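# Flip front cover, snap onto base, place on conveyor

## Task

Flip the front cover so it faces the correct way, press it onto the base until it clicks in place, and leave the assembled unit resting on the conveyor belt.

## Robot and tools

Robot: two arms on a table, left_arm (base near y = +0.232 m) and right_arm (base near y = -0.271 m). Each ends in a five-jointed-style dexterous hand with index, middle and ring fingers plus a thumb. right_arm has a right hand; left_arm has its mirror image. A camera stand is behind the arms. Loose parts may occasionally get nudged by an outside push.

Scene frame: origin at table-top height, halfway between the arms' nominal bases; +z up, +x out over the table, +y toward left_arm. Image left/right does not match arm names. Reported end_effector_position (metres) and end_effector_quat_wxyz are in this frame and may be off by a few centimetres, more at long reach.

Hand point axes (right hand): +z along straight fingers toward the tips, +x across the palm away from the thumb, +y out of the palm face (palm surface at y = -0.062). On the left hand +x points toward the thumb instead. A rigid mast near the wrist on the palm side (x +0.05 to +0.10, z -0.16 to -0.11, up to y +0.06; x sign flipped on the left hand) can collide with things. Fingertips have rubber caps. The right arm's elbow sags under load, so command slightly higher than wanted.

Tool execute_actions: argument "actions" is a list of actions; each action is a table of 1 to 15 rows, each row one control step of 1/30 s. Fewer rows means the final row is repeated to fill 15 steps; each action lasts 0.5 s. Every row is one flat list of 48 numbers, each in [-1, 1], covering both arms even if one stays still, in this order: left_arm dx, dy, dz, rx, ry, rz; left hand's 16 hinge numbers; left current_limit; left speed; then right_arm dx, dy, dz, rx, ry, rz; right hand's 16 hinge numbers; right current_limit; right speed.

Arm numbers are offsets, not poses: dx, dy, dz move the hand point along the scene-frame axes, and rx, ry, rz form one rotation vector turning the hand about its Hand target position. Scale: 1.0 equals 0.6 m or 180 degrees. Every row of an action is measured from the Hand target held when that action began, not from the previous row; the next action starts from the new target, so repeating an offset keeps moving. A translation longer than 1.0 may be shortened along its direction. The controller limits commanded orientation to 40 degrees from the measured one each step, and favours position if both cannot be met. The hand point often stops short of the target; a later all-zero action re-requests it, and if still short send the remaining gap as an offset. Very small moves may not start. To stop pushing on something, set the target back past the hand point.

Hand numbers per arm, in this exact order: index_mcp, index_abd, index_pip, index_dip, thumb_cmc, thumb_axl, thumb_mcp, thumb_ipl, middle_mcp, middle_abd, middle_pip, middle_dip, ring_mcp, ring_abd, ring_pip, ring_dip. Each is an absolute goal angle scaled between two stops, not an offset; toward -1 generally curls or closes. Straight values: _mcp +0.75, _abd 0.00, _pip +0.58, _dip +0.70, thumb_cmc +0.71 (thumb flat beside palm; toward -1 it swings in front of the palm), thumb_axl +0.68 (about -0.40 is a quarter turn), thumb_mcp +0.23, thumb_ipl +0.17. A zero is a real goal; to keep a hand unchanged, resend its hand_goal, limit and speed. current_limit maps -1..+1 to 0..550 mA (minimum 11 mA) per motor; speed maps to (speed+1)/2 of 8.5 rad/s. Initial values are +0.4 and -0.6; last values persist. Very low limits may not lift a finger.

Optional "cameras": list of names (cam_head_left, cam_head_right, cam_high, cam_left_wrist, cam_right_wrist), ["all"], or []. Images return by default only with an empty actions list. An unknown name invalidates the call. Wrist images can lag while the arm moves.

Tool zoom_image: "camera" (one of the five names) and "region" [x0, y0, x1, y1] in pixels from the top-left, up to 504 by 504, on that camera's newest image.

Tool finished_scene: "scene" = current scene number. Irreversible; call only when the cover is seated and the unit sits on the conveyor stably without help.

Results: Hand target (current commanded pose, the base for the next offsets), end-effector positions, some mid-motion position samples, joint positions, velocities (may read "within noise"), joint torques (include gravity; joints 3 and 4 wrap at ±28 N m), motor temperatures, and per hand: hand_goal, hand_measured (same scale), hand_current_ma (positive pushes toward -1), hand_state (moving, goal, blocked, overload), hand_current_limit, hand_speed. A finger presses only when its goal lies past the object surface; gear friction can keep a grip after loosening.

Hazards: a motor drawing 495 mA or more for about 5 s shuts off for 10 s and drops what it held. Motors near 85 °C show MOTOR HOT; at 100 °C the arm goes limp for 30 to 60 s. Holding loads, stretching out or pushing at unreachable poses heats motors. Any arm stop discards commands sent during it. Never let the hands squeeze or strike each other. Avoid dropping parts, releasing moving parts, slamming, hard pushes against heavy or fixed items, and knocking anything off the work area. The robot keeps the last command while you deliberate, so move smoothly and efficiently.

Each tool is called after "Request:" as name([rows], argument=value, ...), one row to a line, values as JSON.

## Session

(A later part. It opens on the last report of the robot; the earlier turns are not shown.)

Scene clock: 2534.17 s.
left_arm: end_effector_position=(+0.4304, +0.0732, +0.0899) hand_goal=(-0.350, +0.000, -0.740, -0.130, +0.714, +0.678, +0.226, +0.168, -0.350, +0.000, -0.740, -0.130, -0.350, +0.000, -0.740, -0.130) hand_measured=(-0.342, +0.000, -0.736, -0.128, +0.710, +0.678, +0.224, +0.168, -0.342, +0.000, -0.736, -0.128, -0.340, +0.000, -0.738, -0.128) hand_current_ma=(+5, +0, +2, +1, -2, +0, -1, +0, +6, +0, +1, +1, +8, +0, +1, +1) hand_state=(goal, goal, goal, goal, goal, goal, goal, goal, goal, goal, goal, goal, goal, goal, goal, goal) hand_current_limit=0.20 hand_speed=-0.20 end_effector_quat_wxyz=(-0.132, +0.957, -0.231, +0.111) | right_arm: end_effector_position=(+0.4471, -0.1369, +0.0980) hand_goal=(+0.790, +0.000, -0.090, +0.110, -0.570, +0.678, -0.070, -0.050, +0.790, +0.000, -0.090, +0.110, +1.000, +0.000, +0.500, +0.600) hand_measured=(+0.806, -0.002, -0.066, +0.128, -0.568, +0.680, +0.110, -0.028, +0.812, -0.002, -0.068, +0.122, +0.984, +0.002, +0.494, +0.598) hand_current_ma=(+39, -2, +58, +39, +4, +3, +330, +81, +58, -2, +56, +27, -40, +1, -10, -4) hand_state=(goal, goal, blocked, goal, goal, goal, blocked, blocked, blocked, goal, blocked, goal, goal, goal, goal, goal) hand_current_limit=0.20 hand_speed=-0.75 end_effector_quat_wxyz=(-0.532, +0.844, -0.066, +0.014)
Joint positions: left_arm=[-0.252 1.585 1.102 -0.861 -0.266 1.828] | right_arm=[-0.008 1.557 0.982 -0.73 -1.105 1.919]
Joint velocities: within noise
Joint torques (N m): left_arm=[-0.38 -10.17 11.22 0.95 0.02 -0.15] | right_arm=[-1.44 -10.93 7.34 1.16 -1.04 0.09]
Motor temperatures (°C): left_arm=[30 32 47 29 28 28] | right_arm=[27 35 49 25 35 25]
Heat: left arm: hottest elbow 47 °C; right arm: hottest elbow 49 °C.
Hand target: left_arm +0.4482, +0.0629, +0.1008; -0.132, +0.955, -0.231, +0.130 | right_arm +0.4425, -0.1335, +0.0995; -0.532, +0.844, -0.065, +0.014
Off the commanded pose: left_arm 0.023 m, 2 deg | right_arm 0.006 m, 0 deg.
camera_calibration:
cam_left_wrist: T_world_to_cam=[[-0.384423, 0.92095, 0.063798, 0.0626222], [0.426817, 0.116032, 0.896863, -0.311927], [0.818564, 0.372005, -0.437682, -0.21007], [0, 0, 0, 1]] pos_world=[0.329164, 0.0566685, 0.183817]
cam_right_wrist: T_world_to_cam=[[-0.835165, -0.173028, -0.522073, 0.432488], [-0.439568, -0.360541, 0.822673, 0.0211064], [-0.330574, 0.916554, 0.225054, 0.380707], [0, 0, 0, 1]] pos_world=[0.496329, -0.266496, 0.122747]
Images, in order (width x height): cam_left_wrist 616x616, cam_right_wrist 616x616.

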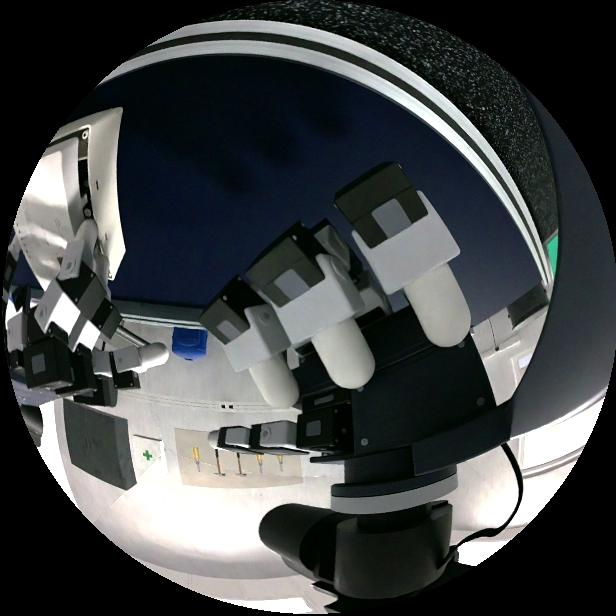

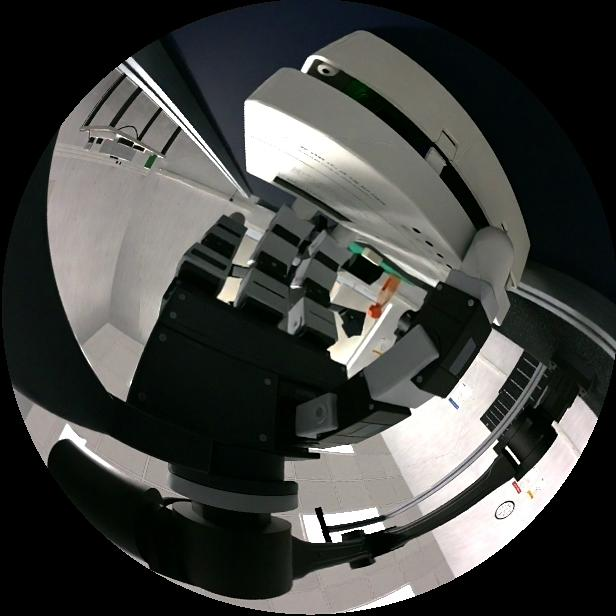

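Request:
execute_actions([
  [[0,0,0,0,0,0,-0.35,0,-0.74,-0.13,0.714,0.678,0.226,0.168,-0.35,0,-0.74,-0.13,-0.35,0,-0.74,-0.13,0.2,-0.2,-0.0025,0.003,0,0,0,0,0.79,0,-0.09,0.11,-0.571,0.678,-0.07,-0.05,0.79,0,-0.09,0.11,1.0,0,0.5,0.6,0.2,-0.75]],
], cameras=["cam_left_wrist","cam_right_wrist"])

Request:
zoom_image(camera="cam_right_wrist", region=[400, 120, 480, 200])

Request:
zoom_image(camera="cam_left_wrist", region=[75, 165, 120, 225])

Scene clock: 2552.10 s.
left_arm: end_effector_position=(+0.4304, +0.0732, +0.0899) hand_goal=(-0.350, +0.000, -0.740, -0.130, +0.714, +0.678, +0.226, +0.168, -0.350, +0.000, -0.740, -0.130, -0.350, +0.000, -0.740, -0.130) hand_measured=(-0.342, +0.000, -0.736, -0.128, +0.710, +0.678, +0.224, +0.168, -0.342, +0.000, -0.736, -0.128, -0.340, +0.000, -0.738, -0.128) hand_current_ma=(+5, +0, +2, +1, -2, +0, -1, +0, +6, +0, +1, +1, +8, +0, +1, +1) hand_state=(goal, goal, goal, goal, goal, goal, goal, goal, goal, goal, goal, goal, goal, goal, goal, goal) hand_current_limit=0.20 hand_speed=-0.20 end_effector_quat_wxyz=(-0.132, +0.957, -0.231, +0.111) | right_arm: end_effector_position=(+0.4453, -0.1349, +0.0980) hand_goal=(+0.790, +0.000, -0.090, +0.110, -0.570, +0.678, -0.070, -0.050, +0.790, +0.000, -0.090, +0.110, +1.000, +0.000, +0.500, +0.600) hand_measured=(+0.806, -0.002, -0.066, +0.128, -0.568, +0.680, +0.110, -0.028, +0.812, -0.002, -0.068, +0.122, +0.984, +0.002, +0.494, +0.598) hand_current_ma=(+39, -2, +58, +39, +4, +3, +330, +81, +58, -2, +56, +27, -40, +1, -10, -4) hand_state=(goal, goal, blocked, goal, goal, goal, blocked, blocked, blocked, goal, blocked, goal, goal, goal, goal, goal) hand_current_limit=0.20 hand_speed=-0.75 end_effector_quat_wxyz=(-0.532, +0.844, -0.065, +0.013)
Joint positions: left_arm=[-0.252 1.585 1.102 -0.861 -0.266 1.828] | right_arm=[-0.004 1.552 0.976 -0.721 -1.103 1.928]
Joint torques (N m): left_arm=[-0.38 -10.17 11.21 0.95 0.02 -0.15] | right_arm=[-1.49 -10.81 7.36 1.2 -1.04 0.09]
Heat: left arm: hottest elbow 47 °C; right arm: hottest elbow 48 °C.
Hand target: left_arm +0.4482, +0.0629, +0.1008; -0.132, +0.955, -0.231, +0.130 | right_arm +0.4410, -0.1318, +0.0994; -0.532, +0.844, -0.065, +0.013
Off the commanded pose: left_arm 0.023 m, 2 deg | right_arm 0.006 m, 0 deg.
Step readings (end_effector_position of left_arm | right_arm):
0: (+0.4304, +0.0732, +0.0899) | (+0.4471, -0.1369, +0.0980)
1: (+0.4304, +0.0732, +0.0899) | (+0.4471, -0.1369, +0.0980)
2: (+0.4304, +0.0732, +0.0899) | (+0.4472, -0.1370, +0.0980)
4: (+0.4304, +0.0732, +0.0899) | (+0.4476, -0.1367, +0.0981)
8: (+0.4304, +0.0732, +0.0899) | (+0.4476, -0.1354, +0.0989)
15: (+0.4304, +0.0732, +0.0899) | (+0.4454, -0.1350, +0.0980)
camera_calibration:
cam_left_wrist: T_world_to_cam=[[-0.384423, 0.92095, 0.063798, 0.0626222], [0.426817, 0.116032, 0.896863, -0.311927], [0.818564, 0.372005, -0.437682, -0.21007], [0, 0, 0, 1]] pos_world=[0.329164, 0.0566685, 0.183817]
cam_right_wrist: T_world_to_cam=[[-0.835337, -0.173704, -0.521574, 0.431261], [-0.438941, -0.360461, 0.823042, 0.0207458], [-0.330973, 0.916458, 0.22486, 0.378508], [0, 0, 0, 1]] pos_world=[0.49463, -0.264496, 0.122748]
Images, in order (width x height): cam_left_wrist 616x616, cam_right_wrist 616x616.

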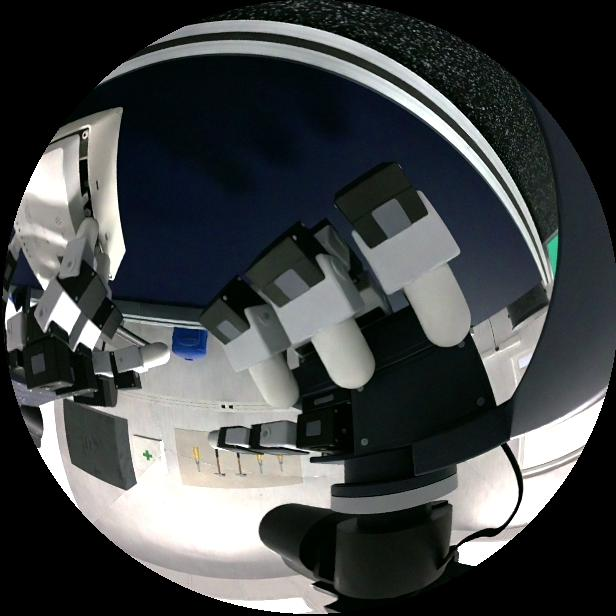

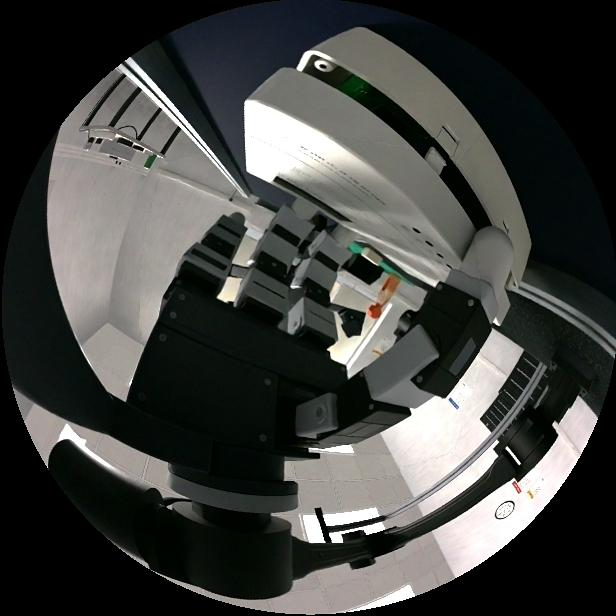

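Scaled by 6.300 from the camera's 616x616 image, which has a finer 880x880 frame.

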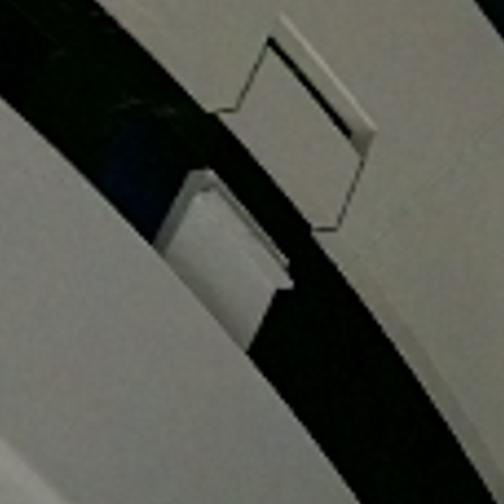

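Scaled by 8.400 from the camera's 616x616 image, which has a finer 880x880 frame.

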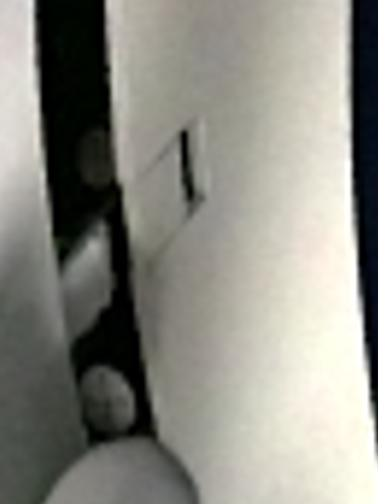

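Request:
execute_actions([
  [[0,0,0,0,0,0,-0.35,0,-0.74,-0.13,0.714,0.678,0.226,0.168,-0.35,0,-0.74,-0.13,-0.35,0,-0.74,-0.13,0.2,-0.2,0.001,-0.009,-0.004,0,0,0,0.79,0,-0.09,0.11,-0.571,0.678,-0.07,-0.05,0.79,0,-0.09,0.11,1.0,0,0.5,0.6,0.2,-0.75]],
], cameras=["cam_left_wrist","cam_right_wrist"])

Request:
zoom_image(camera="cam_right_wrist", region=[400, 120, 480, 200])

Request:
zoom_image(camera="cam_left_wrist", region=[75, 165, 120, 225])

Scene clock: 2568.77 s.
left_arm: end_effector_position=(+0.4304, +0.0732, +0.0899) hand_goal=(-0.350, +0.000, -0.740, -0.130, +0.714, +0.678, +0.226, +0.168, -0.350, +0.000, -0.740, -0.130, -0.350, +0.000, -0.740, -0.130) hand_measured=(-0.342, +0.000, -0.736, -0.128, +0.710, +0.678, +0.224, +0.168, -0.342, +0.000, -0.736, -0.128, -0.340, +0.000, -0.738, -0.128) hand_current_ma=(+5, +0, +2, +1, -2, +0, -1, +0, +6, +0, +1, +1, +8, +0, +1, +1) hand_state=(goal, goal, goal, goal, goal, goal, goal, goal, goal, goal, goal, goal, goal, goal, goal, goal) hand_current_limit=0.20 hand_speed=-0.20 end_effector_quat_wxyz=(-0.132, +0.957, -0.231, +0.111) | right_arm: end_effector_position=(+0.4454, -0.1350, +0.0980) hand_goal=(+0.790, +0.000, -0.090, +0.110, -0.570, +0.678, -0.070, -0.050, +0.790, +0.000, -0.090, +0.110, +1.000, +0.000, +0.500, +0.600) hand_measured=(+0.806, -0.002, -0.066, +0.128, -0.568, +0.680, +0.110, -0.028, +0.812, -0.002, -0.068, +0.122, +0.984, +0.002, +0.494, +0.598) hand_current_ma=(+39, -2, +58, +39, +4, +3, +330, +81, +58, -2, +56, +27, -40, +1, -10, -4) hand_state=(goal, goal, blocked, goal, goal, goal, blocked, blocked, blocked, goal, blocked, goal, goal, goal, goal, goal) hand_current_limit=0.20 hand_speed=-0.75 end_effector_quat_wxyz=(-0.532, +0.844, -0.065, +0.014)
Joint positions: left_arm=[-0.252 1.585 1.102 -0.861 -0.266 1.828] | right_arm=[-0.004 1.552 0.976 -0.721 -1.103 1.927]
Joint torques (N m): left_arm=[-0.44 -10.17 11.22 0.96 0.02 -0.15] | right_arm=[-2.49 -10.17 7.64 0.49 -1.16 -0.19]
Heat: left arm: hottest elbow 47 °C; right arm: hottest elbow 48 °C.
Hand target: left_arm +0.4482, +0.0629, +0.1008; -0.132, +0.955, -0.231, +0.130 | right_arm +0.4416, -0.1372, +0.0970; -0.532, +0.844, -0.065, +0.013
Off the commanded pose: left_arm 0.023 m, 2 deg | right_arm 0.005 m, 0 deg.
Step readings (end_effector_position of left_arm | right_arm):
0: (+0.4304, +0.0732, +0.0899) | (+0.4453, -0.1349, +0.0981)
1: (+0.4304, +0.0732, +0.0899) | (+0.4453, -0.1349, +0.0981)
2: (+0.4304, +0.0732, +0.0899) | (+0.4453, -0.1349, +0.0981)
4: (+0.4304, +0.0732, +0.0899) | (+0.4453, -0.1349, +0.0981)
8: (+0.4304, +0.0732, +0.0899) | (+0.4453, -0.1349, +0.0981)
15: (+0.4304, +0.0732, +0.0899) | (+0.4454, -0.1350, +0.0980)
camera_calibration:
cam_left_wrist: T_world_to_cam=[[-0.384423, 0.92095, 0.063798, 0.0626222], [0.426817, 0.116032, 0.896863, -0.311927], [0.818564, 0.372005, -0.437682, -0.21007], [0, 0, 0, 1]] pos_world=[0.329164, 0.0566685, 0.183817]
cam_right_wrist: T_world_to_cam=[[-0.834712, -0.174162, -0.52242, 0.431159], [-0.43961, -0.360611, 0.822619, 0.0210952], [-0.331659, 0.916312, 0.224443, 0.378904], [0, 0, 0, 1]] pos_world=[0.494834, -0.264496, 0.12285]
Images, in order (width x height): cam_left_wrist 616x616, cam_right_wrist 616x616.

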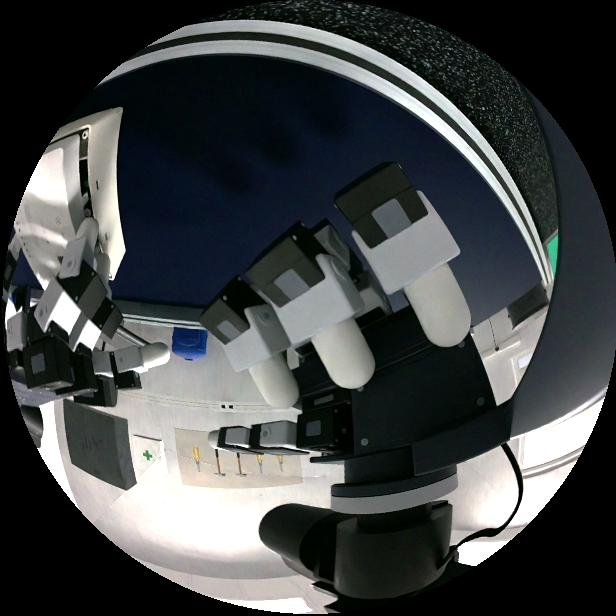

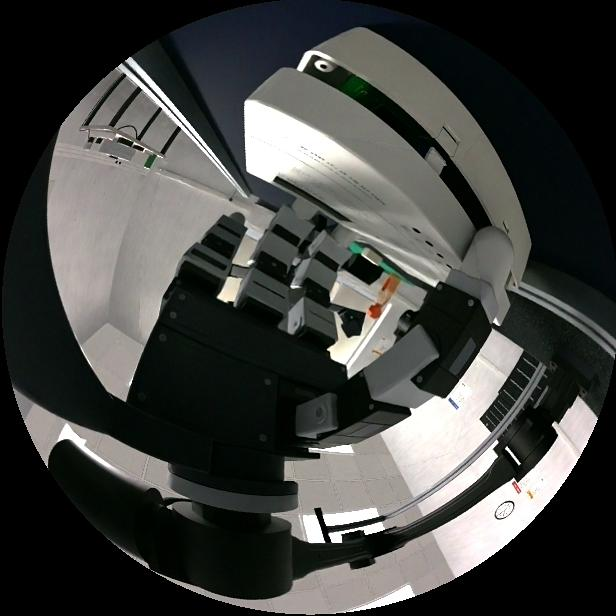

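Scaled by 6.300 from the camera's 616x616 image, which has a finer 880x880 frame.

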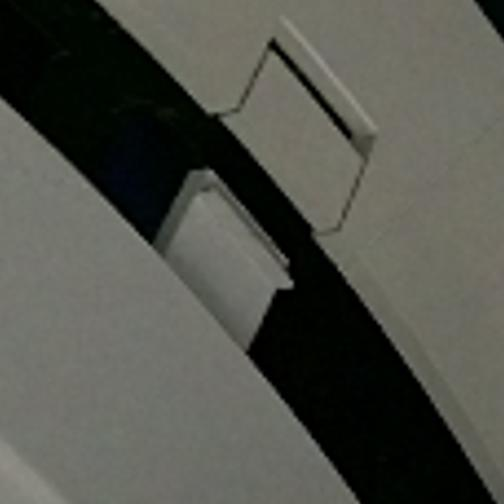

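Scaled by 8.400 from the camera's 616x616 image, which has a finer 880x880 frame.

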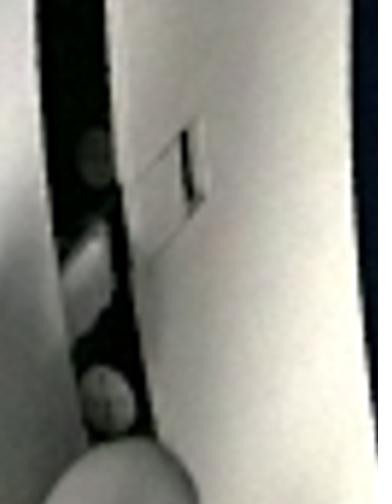

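Request:
execute_actions([
  [[0,0,0,0,0,0,-0.35,0,-0.74,-0.13,0.714,0.678,0.226,0.168,-0.35,0,-0.74,-0.13,-0.35,0,-0.74,-0.13,0.2,-0.2,0.0,-0.002,-0.005,0,0,0,0.79,0,-0.09,0.11,-0.571,0.678,-0.07,-0.05,0.79,0,-0.09,0.11,1.0,0,0.5,0.6,0.2,-0.75]],
], cameras=[])

Scene clock: 2572.23 s.
left_arm: end_effector_position=(+0.4304, +0.0732, +0.0899) hand_goal=(-0.350, +0.000, -0.740, -0.130, +0.714, +0.678, +0.226, +0.168, -0.350, +0.000, -0.740, -0.130, -0.350, +0.000, -0.740, -0.130) hand_measured=(-0.342, +0.000, -0.736, -0.128, +0.710, +0.678, +0.224, +0.168, -0.342, +0.000, -0.736, -0.128, -0.340, +0.000, -0.738, -0.128) hand_current_ma=(+5, +0, +2, +1, -2, +0, -1, +0, +6, +0, +1, +1, +8, +0, +1, +1) hand_state=(goal, goal, goal, goal, goal, goal, goal, goal, goal, goal, goal, goal, goal, goal, goal, goal) hand_current_limit=0.20 hand_speed=-0.20 end_effector_quat_wxyz=(-0.132, +0.957, -0.231, +0.111) | right_arm: end_effector_position=(+0.4461, -0.1356, +0.0979) hand_goal=(+0.790, +0.000, -0.090, +0.110, -0.570, +0.678, -0.070, -0.050, +0.790, +0.000, -0.090, +0.110, +1.000, +0.000, +0.500, +0.600) hand_measured=(+0.806, -0.002, -0.066, +0.128, -0.568, +0.680, +0.110, -0.028, +0.812, -0.002, -0.068, +0.122, +0.984, +0.002, +0.494, +0.598) hand_current_ma=(+39, -2, +58, +39, +4, +3, +330, +81, +58, -2, +56, +27, -40, +1, -10, -4) hand_state=(goal, goal, blocked, goal, goal, goal, blocked, blocked, blocked, goal, blocked, goal, goal, goal, goal, goal) hand_current_limit=0.20 hand_speed=-0.75 end_effector_quat_wxyz=(-0.532, +0.844, -0.063, +0.016)
Joint positions: left_arm=[-0.252 1.585 1.102 -0.861 -0.266 1.828] | right_arm=[-0.005 1.552 0.976 -0.721 -1.103 1.92]
Joint torques (N m): left_arm=[-0.38 -10.23 11.21 0.96 0.02 -0.15] | right_arm=[-2.61 -9.76 7.39 0.57 -1.19 -0.17]
Heat: left arm: hottest elbow 47 °C; right arm: hottest elbow 48 °C.
Hand target: left_arm +0.4482, +0.0629, +0.1008; -0.132, +0.955, -0.231, +0.130 | right_arm +0.4416, -0.1384, +0.0940; -0.532, +0.844, -0.065, +0.013
Off the commanded pose: left_arm 0.023 m, 2 deg | right_arm 0.007 m, 0 deg.
Step readings (end_effector_position of left_arm | right_arm):
0: (+0.4304, +0.0732, +0.0899) | (+0.4454, -0.1350, +0.0980)
1: (+0.4304, +0.0732, +0.0899) | (+0.4454, -0.1350, +0.0980)
2: (+0.4304, +0.0732, +0.0899) | (+0.4455, -0.1350, +0.0980)
4: (+0.4304, +0.0732, +0.0899) | (+0.4456, -0.1350, +0.0980)
8: (+0.4304, +0.0732, +0.0899) | (+0.4458, -0.1354, +0.0979)
15: (+0.4304, +0.0732, +0.0899) | (+0.4460, -0.1356, +0.0979)
No camera images: "cameras" was empty.

Request:
execute_actions([
  [[0,0,0,0,0,0,-0.35,0,-0.74,-0.13,0.714,0.678,0.226,0.168,-0.35,0,-0.74,-0.13,-0.35,0,-0.74,-0.13,0.2,-0.2,-0.001,0.0,-0.005,0,0,0,0.79,0,-0.09,0.11,-0.571,0.678,-0.07,-0.05,0.79,0,-0.09,0.11,1.0,0,0.5,0.6,0.2,-0.75]],
], cameras=["cam_left_wrist","cam_right_wrist"])

Request:
zoom_image(camera="cam_right_wrist", region=[400, 120, 480, 200])

Request:
zoom_image(camera="cam_left_wrist", region=[75, 165, 120, 225])

Scene clock: 2576.27 s.
left_arm: end_effector_position=(+0.4304, +0.0732, +0.0899) hand_goal=(-0.350, +0.000, -0.740, -0.130, +0.714, +0.678, +0.226, +0.168, -0.350, +0.000, -0.740, -0.130, -0.350, +0.000, -0.740, -0.130) hand_measured=(-0.342, +0.000, -0.736, -0.128, +0.710, +0.678, +0.224, +0.168, -0.342, +0.000, -0.736, -0.128, -0.340, +0.000, -0.738, -0.128) hand_current_ma=(+5, +0, +2, +1, -2, +0, -1, +0, +6, +0, +1, +1, +8, +0, +1, +1) hand_state=(goal, goal, goal, goal, goal, goal, goal, goal, goal, goal, goal, goal, goal, goal, goal, goal) hand_current_limit=0.20 hand_speed=-0.20 end_effector_quat_wxyz=(-0.132, +0.957, -0.231, +0.111) | right_arm: end_effector_position=(+0.4461, -0.1356, +0.0979) hand_goal=(+0.790, +0.000, -0.090, +0.110, -0.570, +0.678, -0.070, -0.050, +0.790, +0.000, -0.090, +0.110, +1.000, +0.000, +0.500, +0.600) hand_measured=(+0.806, -0.002, -0.066, +0.128, -0.568, +0.680, +0.110, -0.028, +0.812, -0.002, -0.068, +0.122, +0.984, +0.002, +0.494, +0.598) hand_current_ma=(+39, -2, +58, +39, +4, +3, +330, +81, +58, -2, +56, +27, -40, +1, -10, -4) hand_state=(goal, goal, blocked, goal, goal, goal, blocked, blocked, blocked, goal, blocked, goal, goal, goal, goal, goal) hand_current_limit=0.20 hand_speed=-0.75 end_effector_quat_wxyz=(-0.532, +0.844, -0.063, +0.016)
Joint positions: left_arm=[-0.252 1.585 1.102 -0.861 -0.266 1.828] | right_arm=[-0.005 1.552 0.976 -0.721 -1.103 1.92]
Joint torques (N m): left_arm=[-0.38 -10.23 11.22 0.95 0.02 -0.15] | right_arm=[-2.61 -9.47 6.93 0.91 -1.19 -0.18]
Heat: left arm: hottest elbow 47 °C; right arm: hottest elbow 47 °C.
Hand target: left_arm +0.4482, +0.0629, +0.1008; -0.132, +0.955, -0.231, +0.130 | right_arm +0.4410, -0.1384, +0.0910; -0.532, +0.844, -0.065, +0.013
Off the commanded pose: left_arm 0.023 m, 2 deg | right_arm 0.009 m, 0 deg.
Step readings (end_effector_position of left_arm | right_arm):
0: (+0.4304, +0.0732, +0.0899) | (+0.4461, -0.1356, +0.0979)
1: (+0.4304, +0.0732, +0.0899) | (+0.4461, -0.1356, +0.0979)
2: (+0.4304, +0.0732, +0.0899) | (+0.4461, -0.1356, +0.0979)
4: (+0.4304, +0.0732, +0.0899) | (+0.4461, -0.1356, +0.0979)
8: (+0.4304, +0.0732, +0.0899) | (+0.4461, -0.1356, +0.0979)
15: (+0.4304, +0.0732, +0.0899) | (+0.4461, -0.1356, +0.0979)
camera_calibration:
cam_left_wrist: T_world_to_cam=[[-0.384423, 0.92095, 0.063798, 0.0626222], [0.426817, 0.116032, 0.896863, -0.311927], [0.818564, 0.372005, -0.437682, -0.21007], [0, 0, 0, 1]] pos_world=[0.329164, 0.0566685, 0.183817]
cam_right_wrist: T_world_to_cam=[[-0.831351, -0.175869, -0.527187, 0.430251], [-0.443827, -0.360812, 0.820264, 0.0233851], [-0.334474, 0.915907, 0.221905, 0.381153], [0, 0, 0, 1]] pos_world=[0.495555, -0.264995, 0.123061]
Images, in order (width x height): cam_left_wrist 616x616, cam_right_wrist 616x616.

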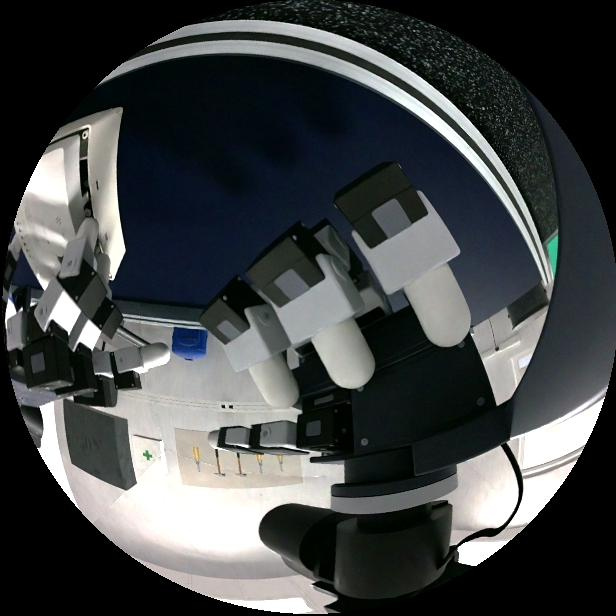

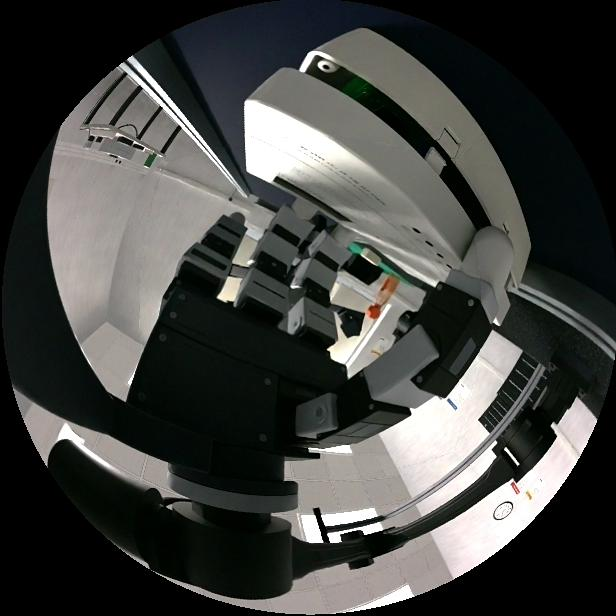

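Scaled by 6.300 from the camera's 616x616 image, which has a finer 880x880 frame.

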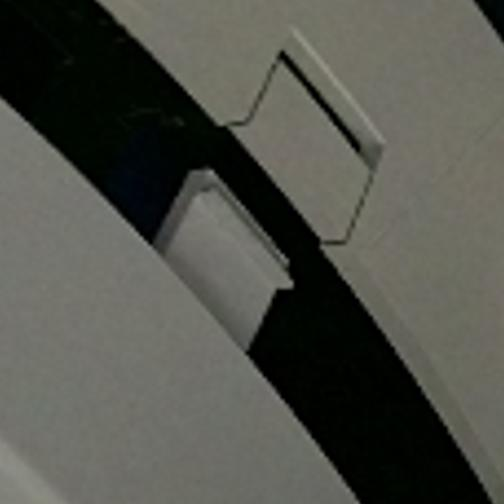

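Scaled by 8.400 from the camera's 616x616 image, which has a finer 880x880 frame.

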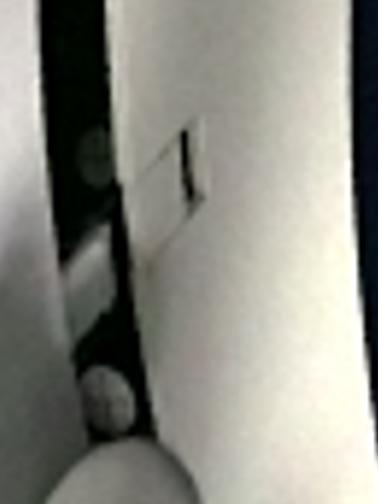

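Request:
execute_actions([
  [[0,0,0,0,0,0,-0.35,0,-0.74,-0.13,0.714,0.678,0.226,0.168,-0.35,0,-0.74,-0.13,-0.35,0,-0.74,-0.13,0.2,-0.2,0,0.0,-0.004,0,0,0,0.79,0,-0.09,0.11,-0.571,0.678,-0.07,-0.05,0.79,0,-0.09,0.11,1.0,0,0.5,0.6,0.2,-0.75]],
], cameras=[])

Scene clock: 2582.00 s.
left_arm: end_effector_position=(+0.4304, +0.0732, +0.0899) hand_goal=(-0.350, +0.000, -0.740, -0.130, +0.714, +0.678, +0.226, +0.168, -0.350, +0.000, -0.740, -0.130, -0.350, +0.000, -0.740, -0.130) hand_measured=(-0.342, +0.000, -0.736, -0.128, +0.710, +0.678, +0.224, +0.168, -0.342, +0.000, -0.736, -0.128, -0.340, +0.000, -0.738, -0.128) hand_current_ma=(+5, +0, +2, +1, -2, +0, -1, +0, +6, +0, +1, +1, +8, +0, +1, +1) hand_state=(goal, goal, goal, goal, goal, goal, goal, goal, goal, goal, goal, goal, goal, goal, goal, goal) hand_current_limit=0.20 hand_speed=-0.20 end_effector_quat_wxyz=(-0.132, +0.957, -0.231, +0.111) | right_arm: end_effector_position=(+0.4434, -0.1357, +0.0956) hand_goal=(+0.790, +0.000, -0.090, +0.110, -0.570, +0.678, -0.070, -0.050, +0.790, +0.000, -0.090, +0.110, +1.000, +0.000, +0.500, +0.600) hand_measured=(+0.806, -0.002, -0.066, +0.128, -0.568, +0.680, +0.110, -0.028, +0.812, -0.002, -0.068, +0.122, +0.984, +0.002, +0.494, +0.598) hand_current_ma=(+39, -2, +58, +39, +4, +3, +330, +81, +58, -2, +56, +27, -40, +1, -10, -4) hand_state=(goal, goal, blocked, goal, goal, goal, blocked, blocked, blocked, goal, blocked, goal, goal, goal, goal, goal) hand_current_limit=0.20 hand_speed=-0.75 end_effector_quat_wxyz=(-0.532, +0.844, -0.064, +0.014)
Joint positions: left_arm=[-0.252 1.585 1.102 -0.861 -0.266 1.828] | right_arm=[-0.005 1.552 0.969 -0.72 -1.103 1.919]
Joint torques (N m): left_arm=[-0.32 -10.17 11.22 0.95 0.02 -0.15] | right_arm=[-2.61 -9.11 7.21 1.11 -1.19 -0.17]
Heat: left arm: hottest elbow 47 °C; right arm: hottest elbow 47 °C.
Hand target: left_arm +0.4482, +0.0629, +0.1008; -0.132, +0.955, -0.231, +0.130 | right_arm +0.4409, -0.1384, +0.0885; -0.532, +0.844, -0.065, +0.013
Off the commanded pose: left_arm 0.023 m, 2 deg | right_arm 0.008 m, 0 deg.
Step readings (end_effector_position of left_arm | right_arm):
0: (+0.4304, +0.0732, +0.0899) | (+0.4461, -0.1356, +0.0979)
1: (+0.4304, +0.0732, +0.0899) | (+0.4459, -0.1356, +0.0977)
2: (+0.4304, +0.0732, +0.0899) | (+0.4456, -0.1356, +0.0975)
4: (+0.4304, +0.0732, +0.0899) | (+0.4443, -0.1356, +0.0965)
8: (+0.4304, +0.0732, +0.0899) | (+0.4434, -0.1357, +0.0956)
15: (+0.4304, +0.0732, +0.0899) | (+0.4434, -0.1357, +0.0956)
No camera images: "cameras" was empty.

Request:
execute_actions([
  [[0,0,0,0,0,0,-0.35,0,-0.74,-0.13,0.714,0.678,0.226,0.168,-0.35,0,-0.74,-0.13,-0.35,0,-0.74,-0.13,0.2,-0.2,0.006,0.0,-0.002,0,0,0,0.79,0,-0.09,0.11,-0.571,0.678,-0.07,-0.05,0.79,0,-0.09,0.11,1.0,0,0.5,0.6,0.2,-0.75]],
], cameras=["cam_left_wrist","cam_right_wrist"])

Request:
zoom_image(camera="cam_right_wrist", region=[400, 120, 480, 200])

Request:
zoom_image(camera="cam_left_wrist", region=[75, 165, 120, 225])

Scene clock: 2586.83 s.
left_arm: end_effector_position=(+0.4304, +0.0732, +0.0899) hand_goal=(-0.350, +0.000, -0.740, -0.130, +0.714, +0.678, +0.226, +0.168, -0.350, +0.000, -0.740, -0.130, -0.350, +0.000, -0.740, -0.130) hand_measured=(-0.342, +0.000, -0.736, -0.128, +0.710, +0.678, +0.224, +0.168, -0.342, +0.000, -0.736, -0.128, -0.340, +0.000, -0.738, -0.128) hand_current_ma=(+5, +0, +2, +1, -2, +0, -1, +0, +6, +0, +1, +1, +8, +0, +1, +1) hand_state=(goal, goal, goal, goal, goal, goal, goal, goal, goal, goal, goal, goal, goal, goal, goal, goal) hand_current_limit=0.20 hand_speed=-0.20 end_effector_quat_wxyz=(-0.132, +0.957, -0.231, +0.111) | right_arm: end_effector_position=(+0.4434, -0.1358, +0.0956) hand_goal=(+0.790, +0.000, -0.090, +0.110, -0.570, +0.678, -0.070, -0.050, +0.790, +0.000, -0.090, +0.110, +1.000, +0.000, +0.500, +0.600) hand_measured=(+0.806, -0.002, -0.066, +0.128, -0.568, +0.680, +0.110, -0.028, +0.812, -0.002, -0.068, +0.122, +0.984, +0.002, +0.494, +0.598) hand_current_ma=(+39, -2, +58, +39, +4, +3, +330, +81, +58, -2, +56, +27, -40, +1, -10, -4) hand_state=(goal, goal, blocked, goal, goal, goal, blocked, blocked, blocked, goal, blocked, goal, goal, goal, goal, goal) hand_current_limit=0.20 hand_speed=-0.75 end_effector_quat_wxyz=(-0.532, +0.844, -0.064, +0.014)
Joint positions: left_arm=[-0.252 1.585 1.102 -0.861 -0.266 1.828] | right_arm=[-0.005 1.552 0.969 -0.72 -1.103 1.919]
Joint torques (N m): left_arm=[-0.32 -10.23 11.21 0.94 0.02 -0.15] | right_arm=[-2.61 -8.35 7.97 1.18 -1.19 -0.17]
Heat: left arm: hottest elbow 47 °C; right arm: hottest elbow 47 °C.
Hand target: left_arm +0.4482, +0.0629, +0.1008; -0.132, +0.955, -0.231, +0.130 | right_arm +0.4445, -0.1384, +0.0873; -0.532, +0.844, -0.066, +0.013
Off the commanded pose: left_arm 0.023 m, 2 deg | right_arm 0.009 m, 0 deg.
Step readings (end_effector_position of left_arm | right_arm):
0: (+0.4304, +0.0732, +0.0899) | (+0.4434, -0.1357, +0.0956)
1: (+0.4304, +0.0732, +0.0899) | (+0.4434, -0.1357, +0.0956)
2: (+0.4304, +0.0732, +0.0899) | (+0.4434, -0.1357, +0.0956)
4: (+0.4304, +0.0732, +0.0899) | (+0.4434, -0.1358, +0.0956)
8: (+0.4304, +0.0732, +0.0899) | (+0.4434, -0.1358, +0.0956)
15: (+0.4304, +0.0732, +0.0899) | (+0.4434, -0.1358, +0.0956)
camera_calibration:
cam_left_wrist: T_world_to_cam=[[-0.384423, 0.92095, 0.063798, 0.0626222], [0.426817, 0.116032, 0.896863, -0.311927], [0.818564, 0.372005, -0.437682, -0.21007], [0, 0, 0, 1]] pos_world=[0.329164, 0.0566685, 0.183817]
cam_right_wrist: T_world_to_cam=[[-0.834034, -0.176157, -0.522834, 0.42753], [-0.439532, -0.360625, 0.822655, 0.0218972], [-0.333464, 0.915925, 0.223347, 0.380386], [0, 0, 0, 1]] pos_world=[0.493044, -0.265196, 0.120555]
Images, in order (width x height): cam_left_wrist 616x616, cam_right_wrist 616x616.

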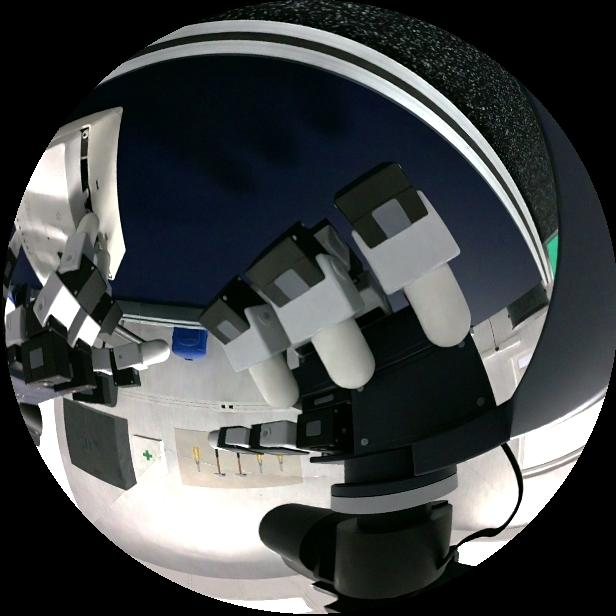

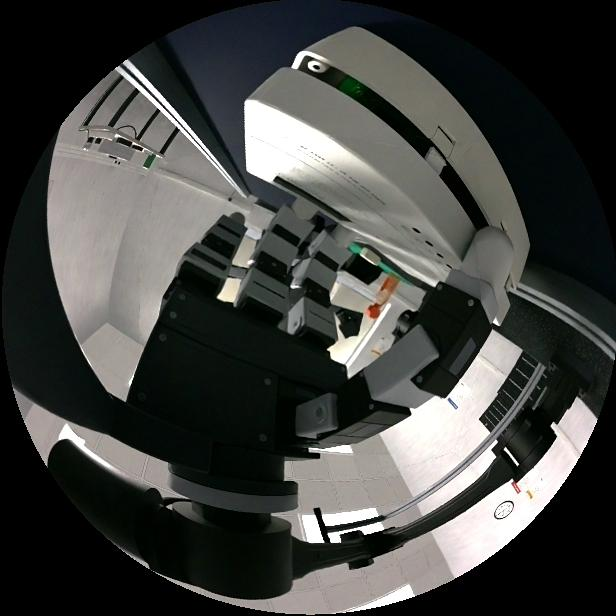

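Scaled by 6.300 from the camera's 616x616 image, which has a finer 880x880 frame.

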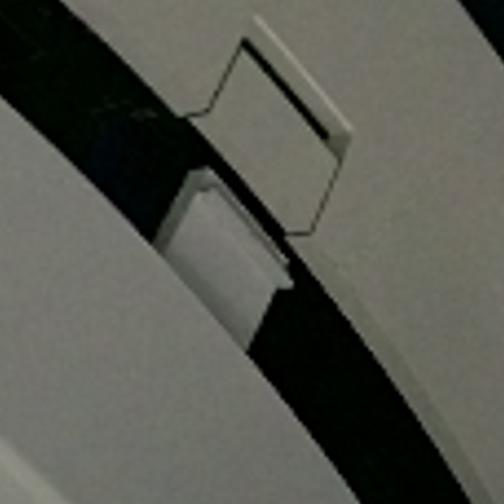

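Scaled by 8.400 from the camera's 616x616 image, which has a finer 880x880 frame.

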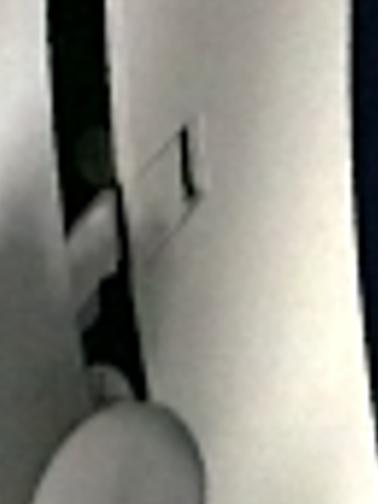

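Request:
execute_actions([
  [[0,0,0,0,0,0,-0.35,0,-0.74,-0.13,0.714,0.678,0.226,0.168,-0.35,0,-0.74,-0.13,-0.35,0,-0.74,-0.13,0.2,-0.2,0.004,0.0,-0.002,0,0,0,0.79,0,-0.09,0.11,-0.571,0.678,-0.07,-0.05,0.79,0,-0.09,0.11,1.0,0,0.5,0.6,0.2,-0.75]],
], cameras=[])

Scene clock: 2591.20 s.
left_arm: end_effector_position=(+0.4304, +0.0732, +0.0899) hand_goal=(-0.350, +0.000, -0.740, -0.130, +0.714, +0.678, +0.226, +0.168, -0.350, +0.000, -0.740, -0.130, -0.350, +0.000, -0.740, -0.130) hand_measured=(-0.342, +0.000, -0.736, -0.128, +0.710, +0.678, +0.224, +0.168, -0.342, +0.000, -0.736, -0.128, -0.340, +0.000, -0.738, -0.128) hand_current_ma=(+5, +0, +2, +1, -2, +0, -1, +0, +6, +0, +1, +1, +8, +0, +1, +1) hand_state=(goal, goal, goal, goal, goal, goal, goal, goal, goal, goal, goal, goal, goal, goal, goal, goal) hand_current_limit=0.20 hand_speed=-0.20 end_effector_quat_wxyz=(-0.132, +0.957, -0.231, +0.111) | right_arm: end_effector_position=(+0.4442, -0.1360, +0.0931) hand_goal=(+0.790, +0.000, -0.090, +0.110, -0.570, +0.678, -0.070, -0.050, +0.790, +0.000, -0.090, +0.110, +1.000, +0.000, +0.500, +0.600) hand_measured=(+0.806, -0.002, -0.066, +0.126, -0.568, +0.680, +0.110, -0.028, +0.812, -0.002, -0.068, +0.122, +0.984, +0.002, +0.494, +0.598) hand_current_ma=(+40, -2, +58, +39, +4, +3, +330, +81, +58, -2, +56, +27, -40, +1, -10, -4) hand_state=(goal, goal, blocked, goal, goal, goal, blocked, blocked, blocked, goal, blocked, goal, goal, goal, goal, goal) hand_current_limit=0.20 hand_speed=-0.75 end_effector_quat_wxyz=(-0.531, +0.845, -0.064, +0.013)
Joint positions: left_arm=[-0.252 1.585 1.102 -0.861 -0.266 1.828] | right_arm=[-0.005 1.559 0.969 -0.716 -1.103 1.917]
Joint torques (N m): left_arm=[-0.38 -10.17 11.22 0.95 0.02 -0.15] | right_arm=[-2.61 -8.29 8.42 1.09 -1.19 -0.16]
Heat: left arm: hottest elbow 47 °C; right arm: hottest elbow 47 °C.
Hand target: left_arm +0.4482, +0.0629, +0.1008; -0.132, +0.955, -0.231, +0.130 | right_arm +0.4470, -0.1385, +0.0862; -0.532, +0.844, -0.065, +0.014
Off the commanded pose: left_arm 0.023 m, 2 deg | right_arm 0.008 m, 0 deg.
Step readings (end_effector_position of left_arm | right_arm):
0: (+0.4304, +0.0732, +0.0899) | (+0.4434, -0.1358, +0.0956)
1: (+0.4304, +0.0732, +0.0899) | (+0.4434, -0.1358, +0.0956)
2: (+0.4304, +0.0732, +0.0899) | (+0.4435, -0.1358, +0.0956)
4: (+0.4304, +0.0732, +0.0899) | (+0.4437, -0.1358, +0.0951)
8: (+0.4304, +0.0732, +0.0899) | (+0.4442, -0.1360, +0.0937)
15: (+0.4304, +0.0732, +0.0899) | (+0.4442, -0.1360, +0.0931)
No camera images: "cameras" was empty.

Request:
execute_actions([
  [[0,0,0,0,0,0,-0.35,0,-0.74,-0.13,0.714,0.678,0.226,0.168,-0.35,0,-0.74,-0.13,-0.35,0,-0.74,-0.13,0.2,-0.2,0.004,0.0,-0.0005,0,0,0,0.79,0,-0.09,0.11,-0.571,0.678,-0.07,-0.05,0.79,0,-0.09,0.11,1.0,0,0.5,0.6,0.2,-0.75]],
], cameras=["cam_left_wrist","cam_right_wrist"])

Request:
zoom_image(camera="cam_right_wrist", region=[400, 120, 480, 200])

Request:
zoom_image(camera="cam_left_wrist", region=[75, 165, 120, 225])

Scene clock: 2595.87 s.
left_arm: end_effector_position=(+0.4304, +0.0732, +0.0899) hand_goal=(-0.350, +0.000, -0.740, -0.130, +0.714, +0.678, +0.226, +0.168, -0.350, +0.000, -0.740, -0.130, -0.350, +0.000, -0.740, -0.130) hand_measured=(-0.342, +0.000, -0.736, -0.128, +0.710, +0.678, +0.224, +0.168, -0.342, +0.000, -0.736, -0.128, -0.340, +0.000, -0.738, -0.128) hand_current_ma=(+5, +0, +2, +1, -2, +0, -1, +0, +6, +0, +1, +1, +8, +0, +1, +1) hand_state=(goal, goal, goal, goal, goal, goal, goal, goal, goal, goal, goal, goal, goal, goal, goal, goal) hand_current_limit=0.20 hand_speed=-0.20 end_effector_quat_wxyz=(-0.132, +0.957, -0.231, +0.111) | right_arm: end_effector_position=(+0.4442, -0.1360, +0.0929) hand_goal=(+0.790, +0.000, -0.090, +0.110, -0.570, +0.678, -0.070, -0.050, +0.790, +0.000, -0.090, +0.110, +1.000, +0.000, +0.500, +0.600) hand_measured=(+0.806, -0.002, -0.066, +0.126, -0.568, +0.680, +0.110, -0.028, +0.812, -0.002, -0.068, +0.122, +0.984, +0.002, +0.494, +0.598) hand_current_ma=(+40, -2, +58, +39, +4, +3, +330, +81, +58, -2, +56, +27, -40, +1, -10, -4) hand_state=(goal, goal, blocked, goal, goal, goal, blocked, blocked, blocked, goal, blocked, goal, goal, goal, goal, goal) hand_current_limit=0.20 hand_speed=-0.75 end_effector_quat_wxyz=(-0.531, +0.845, -0.064, +0.013)
Joint positions: left_arm=[-0.252 1.585 1.102 -0.861 -0.266 1.828] | right_arm=[-0.005 1.559 0.969 -0.716 -1.103 1.917]
Joint torques (N m): left_arm=[-0.44 -10.23 11.22 0.95 0.02 -0.15] | right_arm=[-2.67 -7.82 8.98 1.06 -1.2 -0.16]
Heat: left arm: hottest elbow 47 °C; right arm: hottest elbow 47 °C.
Hand target: left_arm +0.4482, +0.0629, +0.1008; -0.132, +0.955, -0.231, +0.130 | right_arm +0.4494, -0.1384, +0.0860; -0.532, +0.844, -0.065, +0.014
Off the commanded pose: left_arm 0.023 m, 2 deg | right_arm 0.009 m, 0 deg.
Step readings (end_effector_position of left_arm | right_arm):
0: (+0.4304, +0.0732, +0.0899) | (+0.4442, -0.1360, +0.0931)
1: (+0.4304, +0.0732, +0.0899) | (+0.4442, -0.1360, +0.0931)
2: (+0.4304, +0.0732, +0.0899) | (+0.4442, -0.1360, +0.0931)
4: (+0.4304, +0.0732, +0.0899) | (+0.4442, -0.1360, +0.0929)
8: (+0.4304, +0.0732, +0.0899) | (+0.4442, -0.1360, +0.0929)
15: (+0.4304, +0.0732, +0.0899) | (+0.4442, -0.1360, +0.0929)
camera_calibration:
cam_left_wrist: T_world_to_cam=[[-0.384423, 0.92095, 0.063798, 0.0626222], [0.426817, 0.116032, 0.896863, -0.311927], [0.818564, 0.372005, -0.437682, -0.21007], [0, 0, 0, 1]] pos_world=[0.329164, 0.0566685, 0.183817]
cam_right_wrist: T_world_to_cam=[[-0.834637, -0.176456, -0.521771, 0.426841], [-0.438407, -0.360637, 0.82325, 0.0237692], [-0.333437, 0.915863, 0.223641, 0.381374], [0, 0, 0, 1]] pos_world=[0.493842, -0.265396, 0.117854]
Images, in order (width x height): cam_left_wrist 616x616, cam_right_wrist 616x616.

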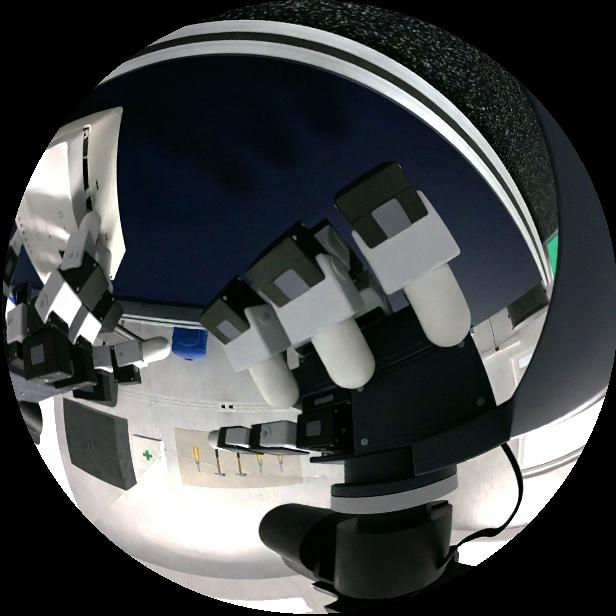

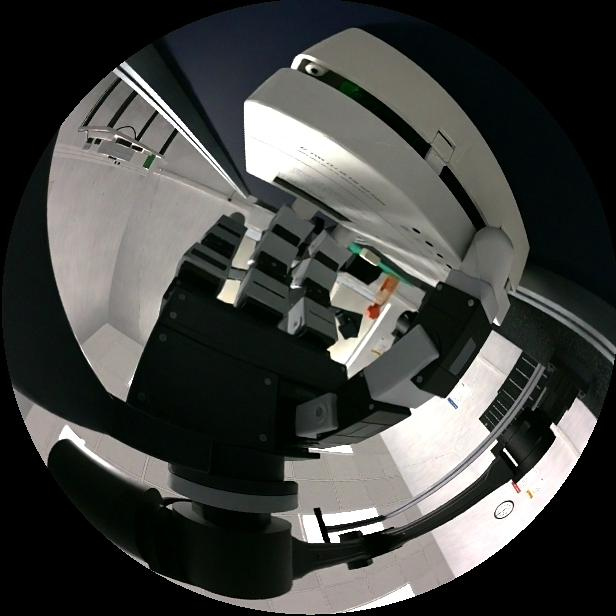

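Scaled by 6.300 from the camera's 616x616 image, which has a finer 880x880 frame.

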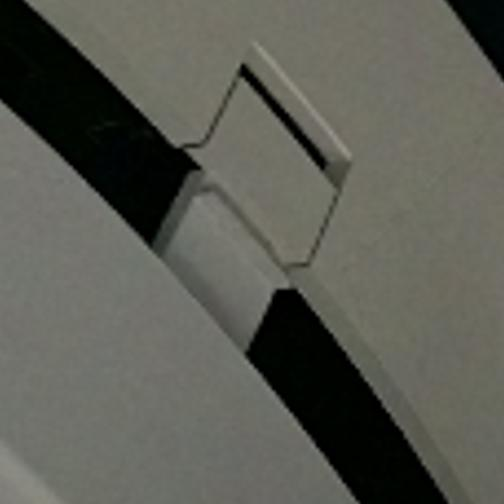

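Scaled by 8.400 from the camera's 616x616 image, which has a finer 880x880 frame.

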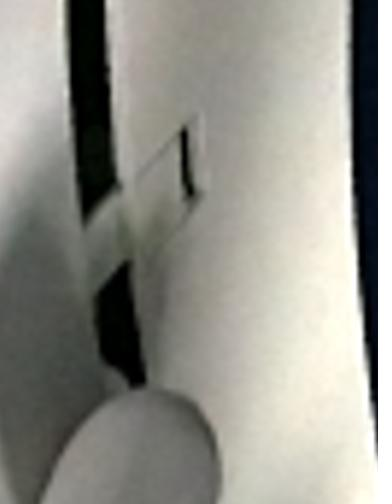

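Request:
execute_actions([
  [[0,0,0,0,0,0,-0.35,0,-0.74,-0.13,0.714,0.678,0.226,0.168,-0.35,0,-0.74,-0.13,-0.35,0,-0.74,-0.13,0.2,-0.2,0.002,0.0,-0.003,0,0,0,0.79,0,-0.09,0.11,-0.571,0.678,-0.07,-0.05,0.79,0,-0.09,0.11,1.0,0,0.5,0.6,0.2,-0.75]],
], cameras=["cam_left_wrist","cam_right_wrist"])

Request:
zoom_image(camera="cam_right_wrist", region=[400, 120, 480, 200])

Request:
zoom_image(camera="cam_left_wrist", region=[75, 165, 120, 225])

Scene clock: 2601.17 s.
left_arm: end_effector_position=(+0.4304, +0.0732, +0.0899) hand_goal=(-0.350, +0.000, -0.740, -0.130, +0.714, +0.678, +0.226, +0.168, -0.350, +0.000, -0.740, -0.130, -0.350, +0.000, -0.740, -0.130) hand_measured=(-0.342, +0.000, -0.736, -0.128, +0.710, +0.678, +0.224, +0.168, -0.342, +0.000, -0.736, -0.128, -0.340, +0.000, -0.738, -0.128) hand_current_ma=(+5, +0, +2, +1, -2, +0, -1, +0, +6, +0, +1, +1, +8, +0, +1, +1) hand_state=(goal, goal, goal, goal, goal, goal, goal, goal, goal, goal, goal, goal, goal, goal, goal, goal) hand_current_limit=0.20 hand_speed=-0.20 end_effector_quat_wxyz=(-0.132, +0.957, -0.231, +0.111) | right_arm: end_effector_position=(+0.4443, -0.1359, +0.0926) hand_goal=(+0.790, +0.000, -0.090, +0.110, -0.570, +0.678, -0.070, -0.050, +0.790, +0.000, -0.090, +0.110, +1.000, +0.000, +0.500, +0.600) hand_measured=(+0.806, -0.002, -0.066, +0.126, -0.566, +0.680, +0.110, -0.028, +0.812, -0.002, -0.068, +0.122, +0.984, +0.002, +0.494, +0.598) hand_current_ma=(+40, -2, +58, +39, +5, +3, +330, +81, +58, -2, +56, +27, -40, +1, -10, -4) hand_state=(goal, goal, blocked, goal, goal, goal, blocked, blocked, blocked, goal, blocked, goal, goal, goal, goal, goal) hand_current_limit=0.20 hand_speed=-0.75 end_effector_quat_wxyz=(-0.532, +0.844, -0.064, +0.013)
Joint positions: left_arm=[-0.252 1.585 1.102 -0.861 -0.266 1.828] | right_arm=[-0.005 1.56 0.969 -0.715 -1.104 1.917]
Joint torques (N m): left_arm=[-0.38 -10.17 11.22 0.95 0.02 -0.15] | right_arm=[-2.67 -7.47 9.07 1.17 -1.17 -0.17]
Heat: left arm: hottest elbow 47 °C; right arm: hottest elbow 47 °C.
Hand target: left_arm +0.4482, +0.0629, +0.1008; -0.132, +0.955, -0.231, +0.130 | right_arm +0.4505, -0.1383, +0.0841; -0.532, +0.844, -0.065, +0.013
Off the commanded pose: left_arm 0.023 m, 2 deg | right_arm 0.011 m, 0 deg.
Step readings (end_effector_position of left_arm | right_arm):
0: (+0.4304, +0.0732, +0.0899) | (+0.4442, -0.1360, +0.0929)
1: (+0.4304, +0.0732, +0.0899) | (+0.4442, -0.1360, +0.0929)
2: (+0.4304, +0.0732, +0.0899) | (+0.4441, -0.1359, +0.0928)
4: (+0.4304, +0.0732, +0.0899) | (+0.4442, -0.1359, +0.0927)
8: (+0.4304, +0.0732, +0.0899) | (+0.4443, -0.1359, +0.0927)
15: (+0.4304, +0.0732, +0.0899) | (+0.4443, -0.1359, +0.0926)
camera_calibration:
cam_left_wrist: T_world_to_cam=[[-0.384423, 0.92095, 0.063798, 0.0626222], [0.426817, 0.116032, 0.896863, -0.311927], [0.818564, 0.372005, -0.437682, -0.21007], [0, 0, 0, 1]] pos_world=[0.329164, 0.0566685, 0.183817]
cam_right_wrist: T_world_to_cam=[[-0.834604, -0.176319, -0.521869, 0.426796], [-0.438299, -0.361293, 0.82302, 0.0241072], [-0.333662, 0.91563, 0.224256, 0.381438], [0, 0, 0, 1]] pos_world=[0.494043, -0.265294, 0.117351]
Images, in order (width x height): cam_left_wrist 616x616, cam_right_wrist 616x616.

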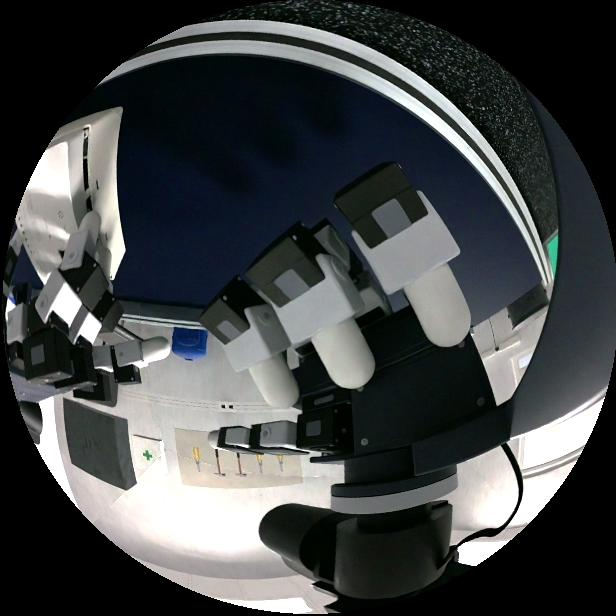

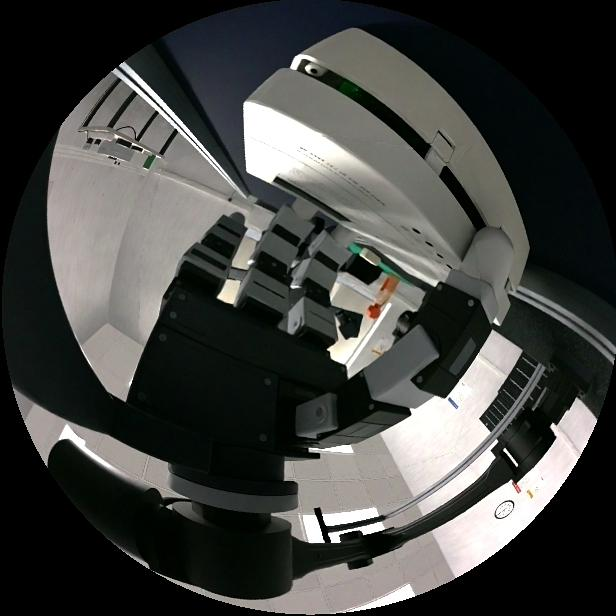

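Scaled by 6.300 from the camera's 616x616 image, which has a finer 880x880 frame.

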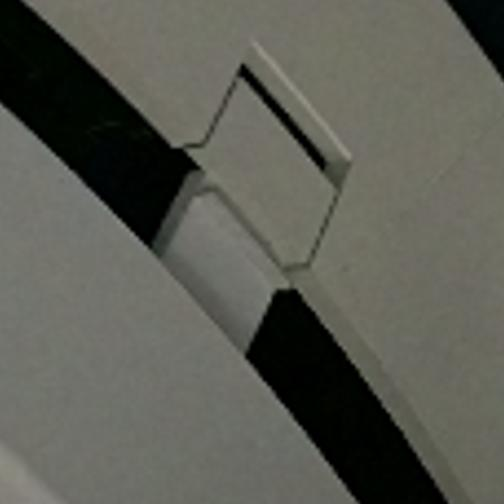

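Scaled by 8.400 from the camera's 616x616 image, which has a finer 880x880 frame.

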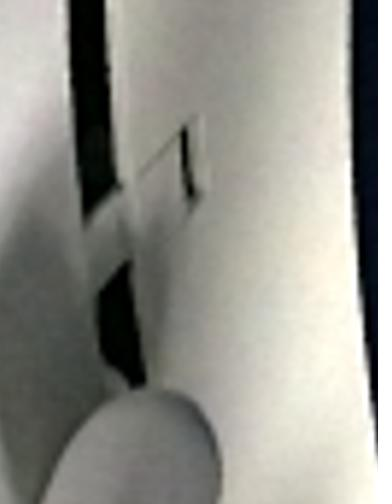

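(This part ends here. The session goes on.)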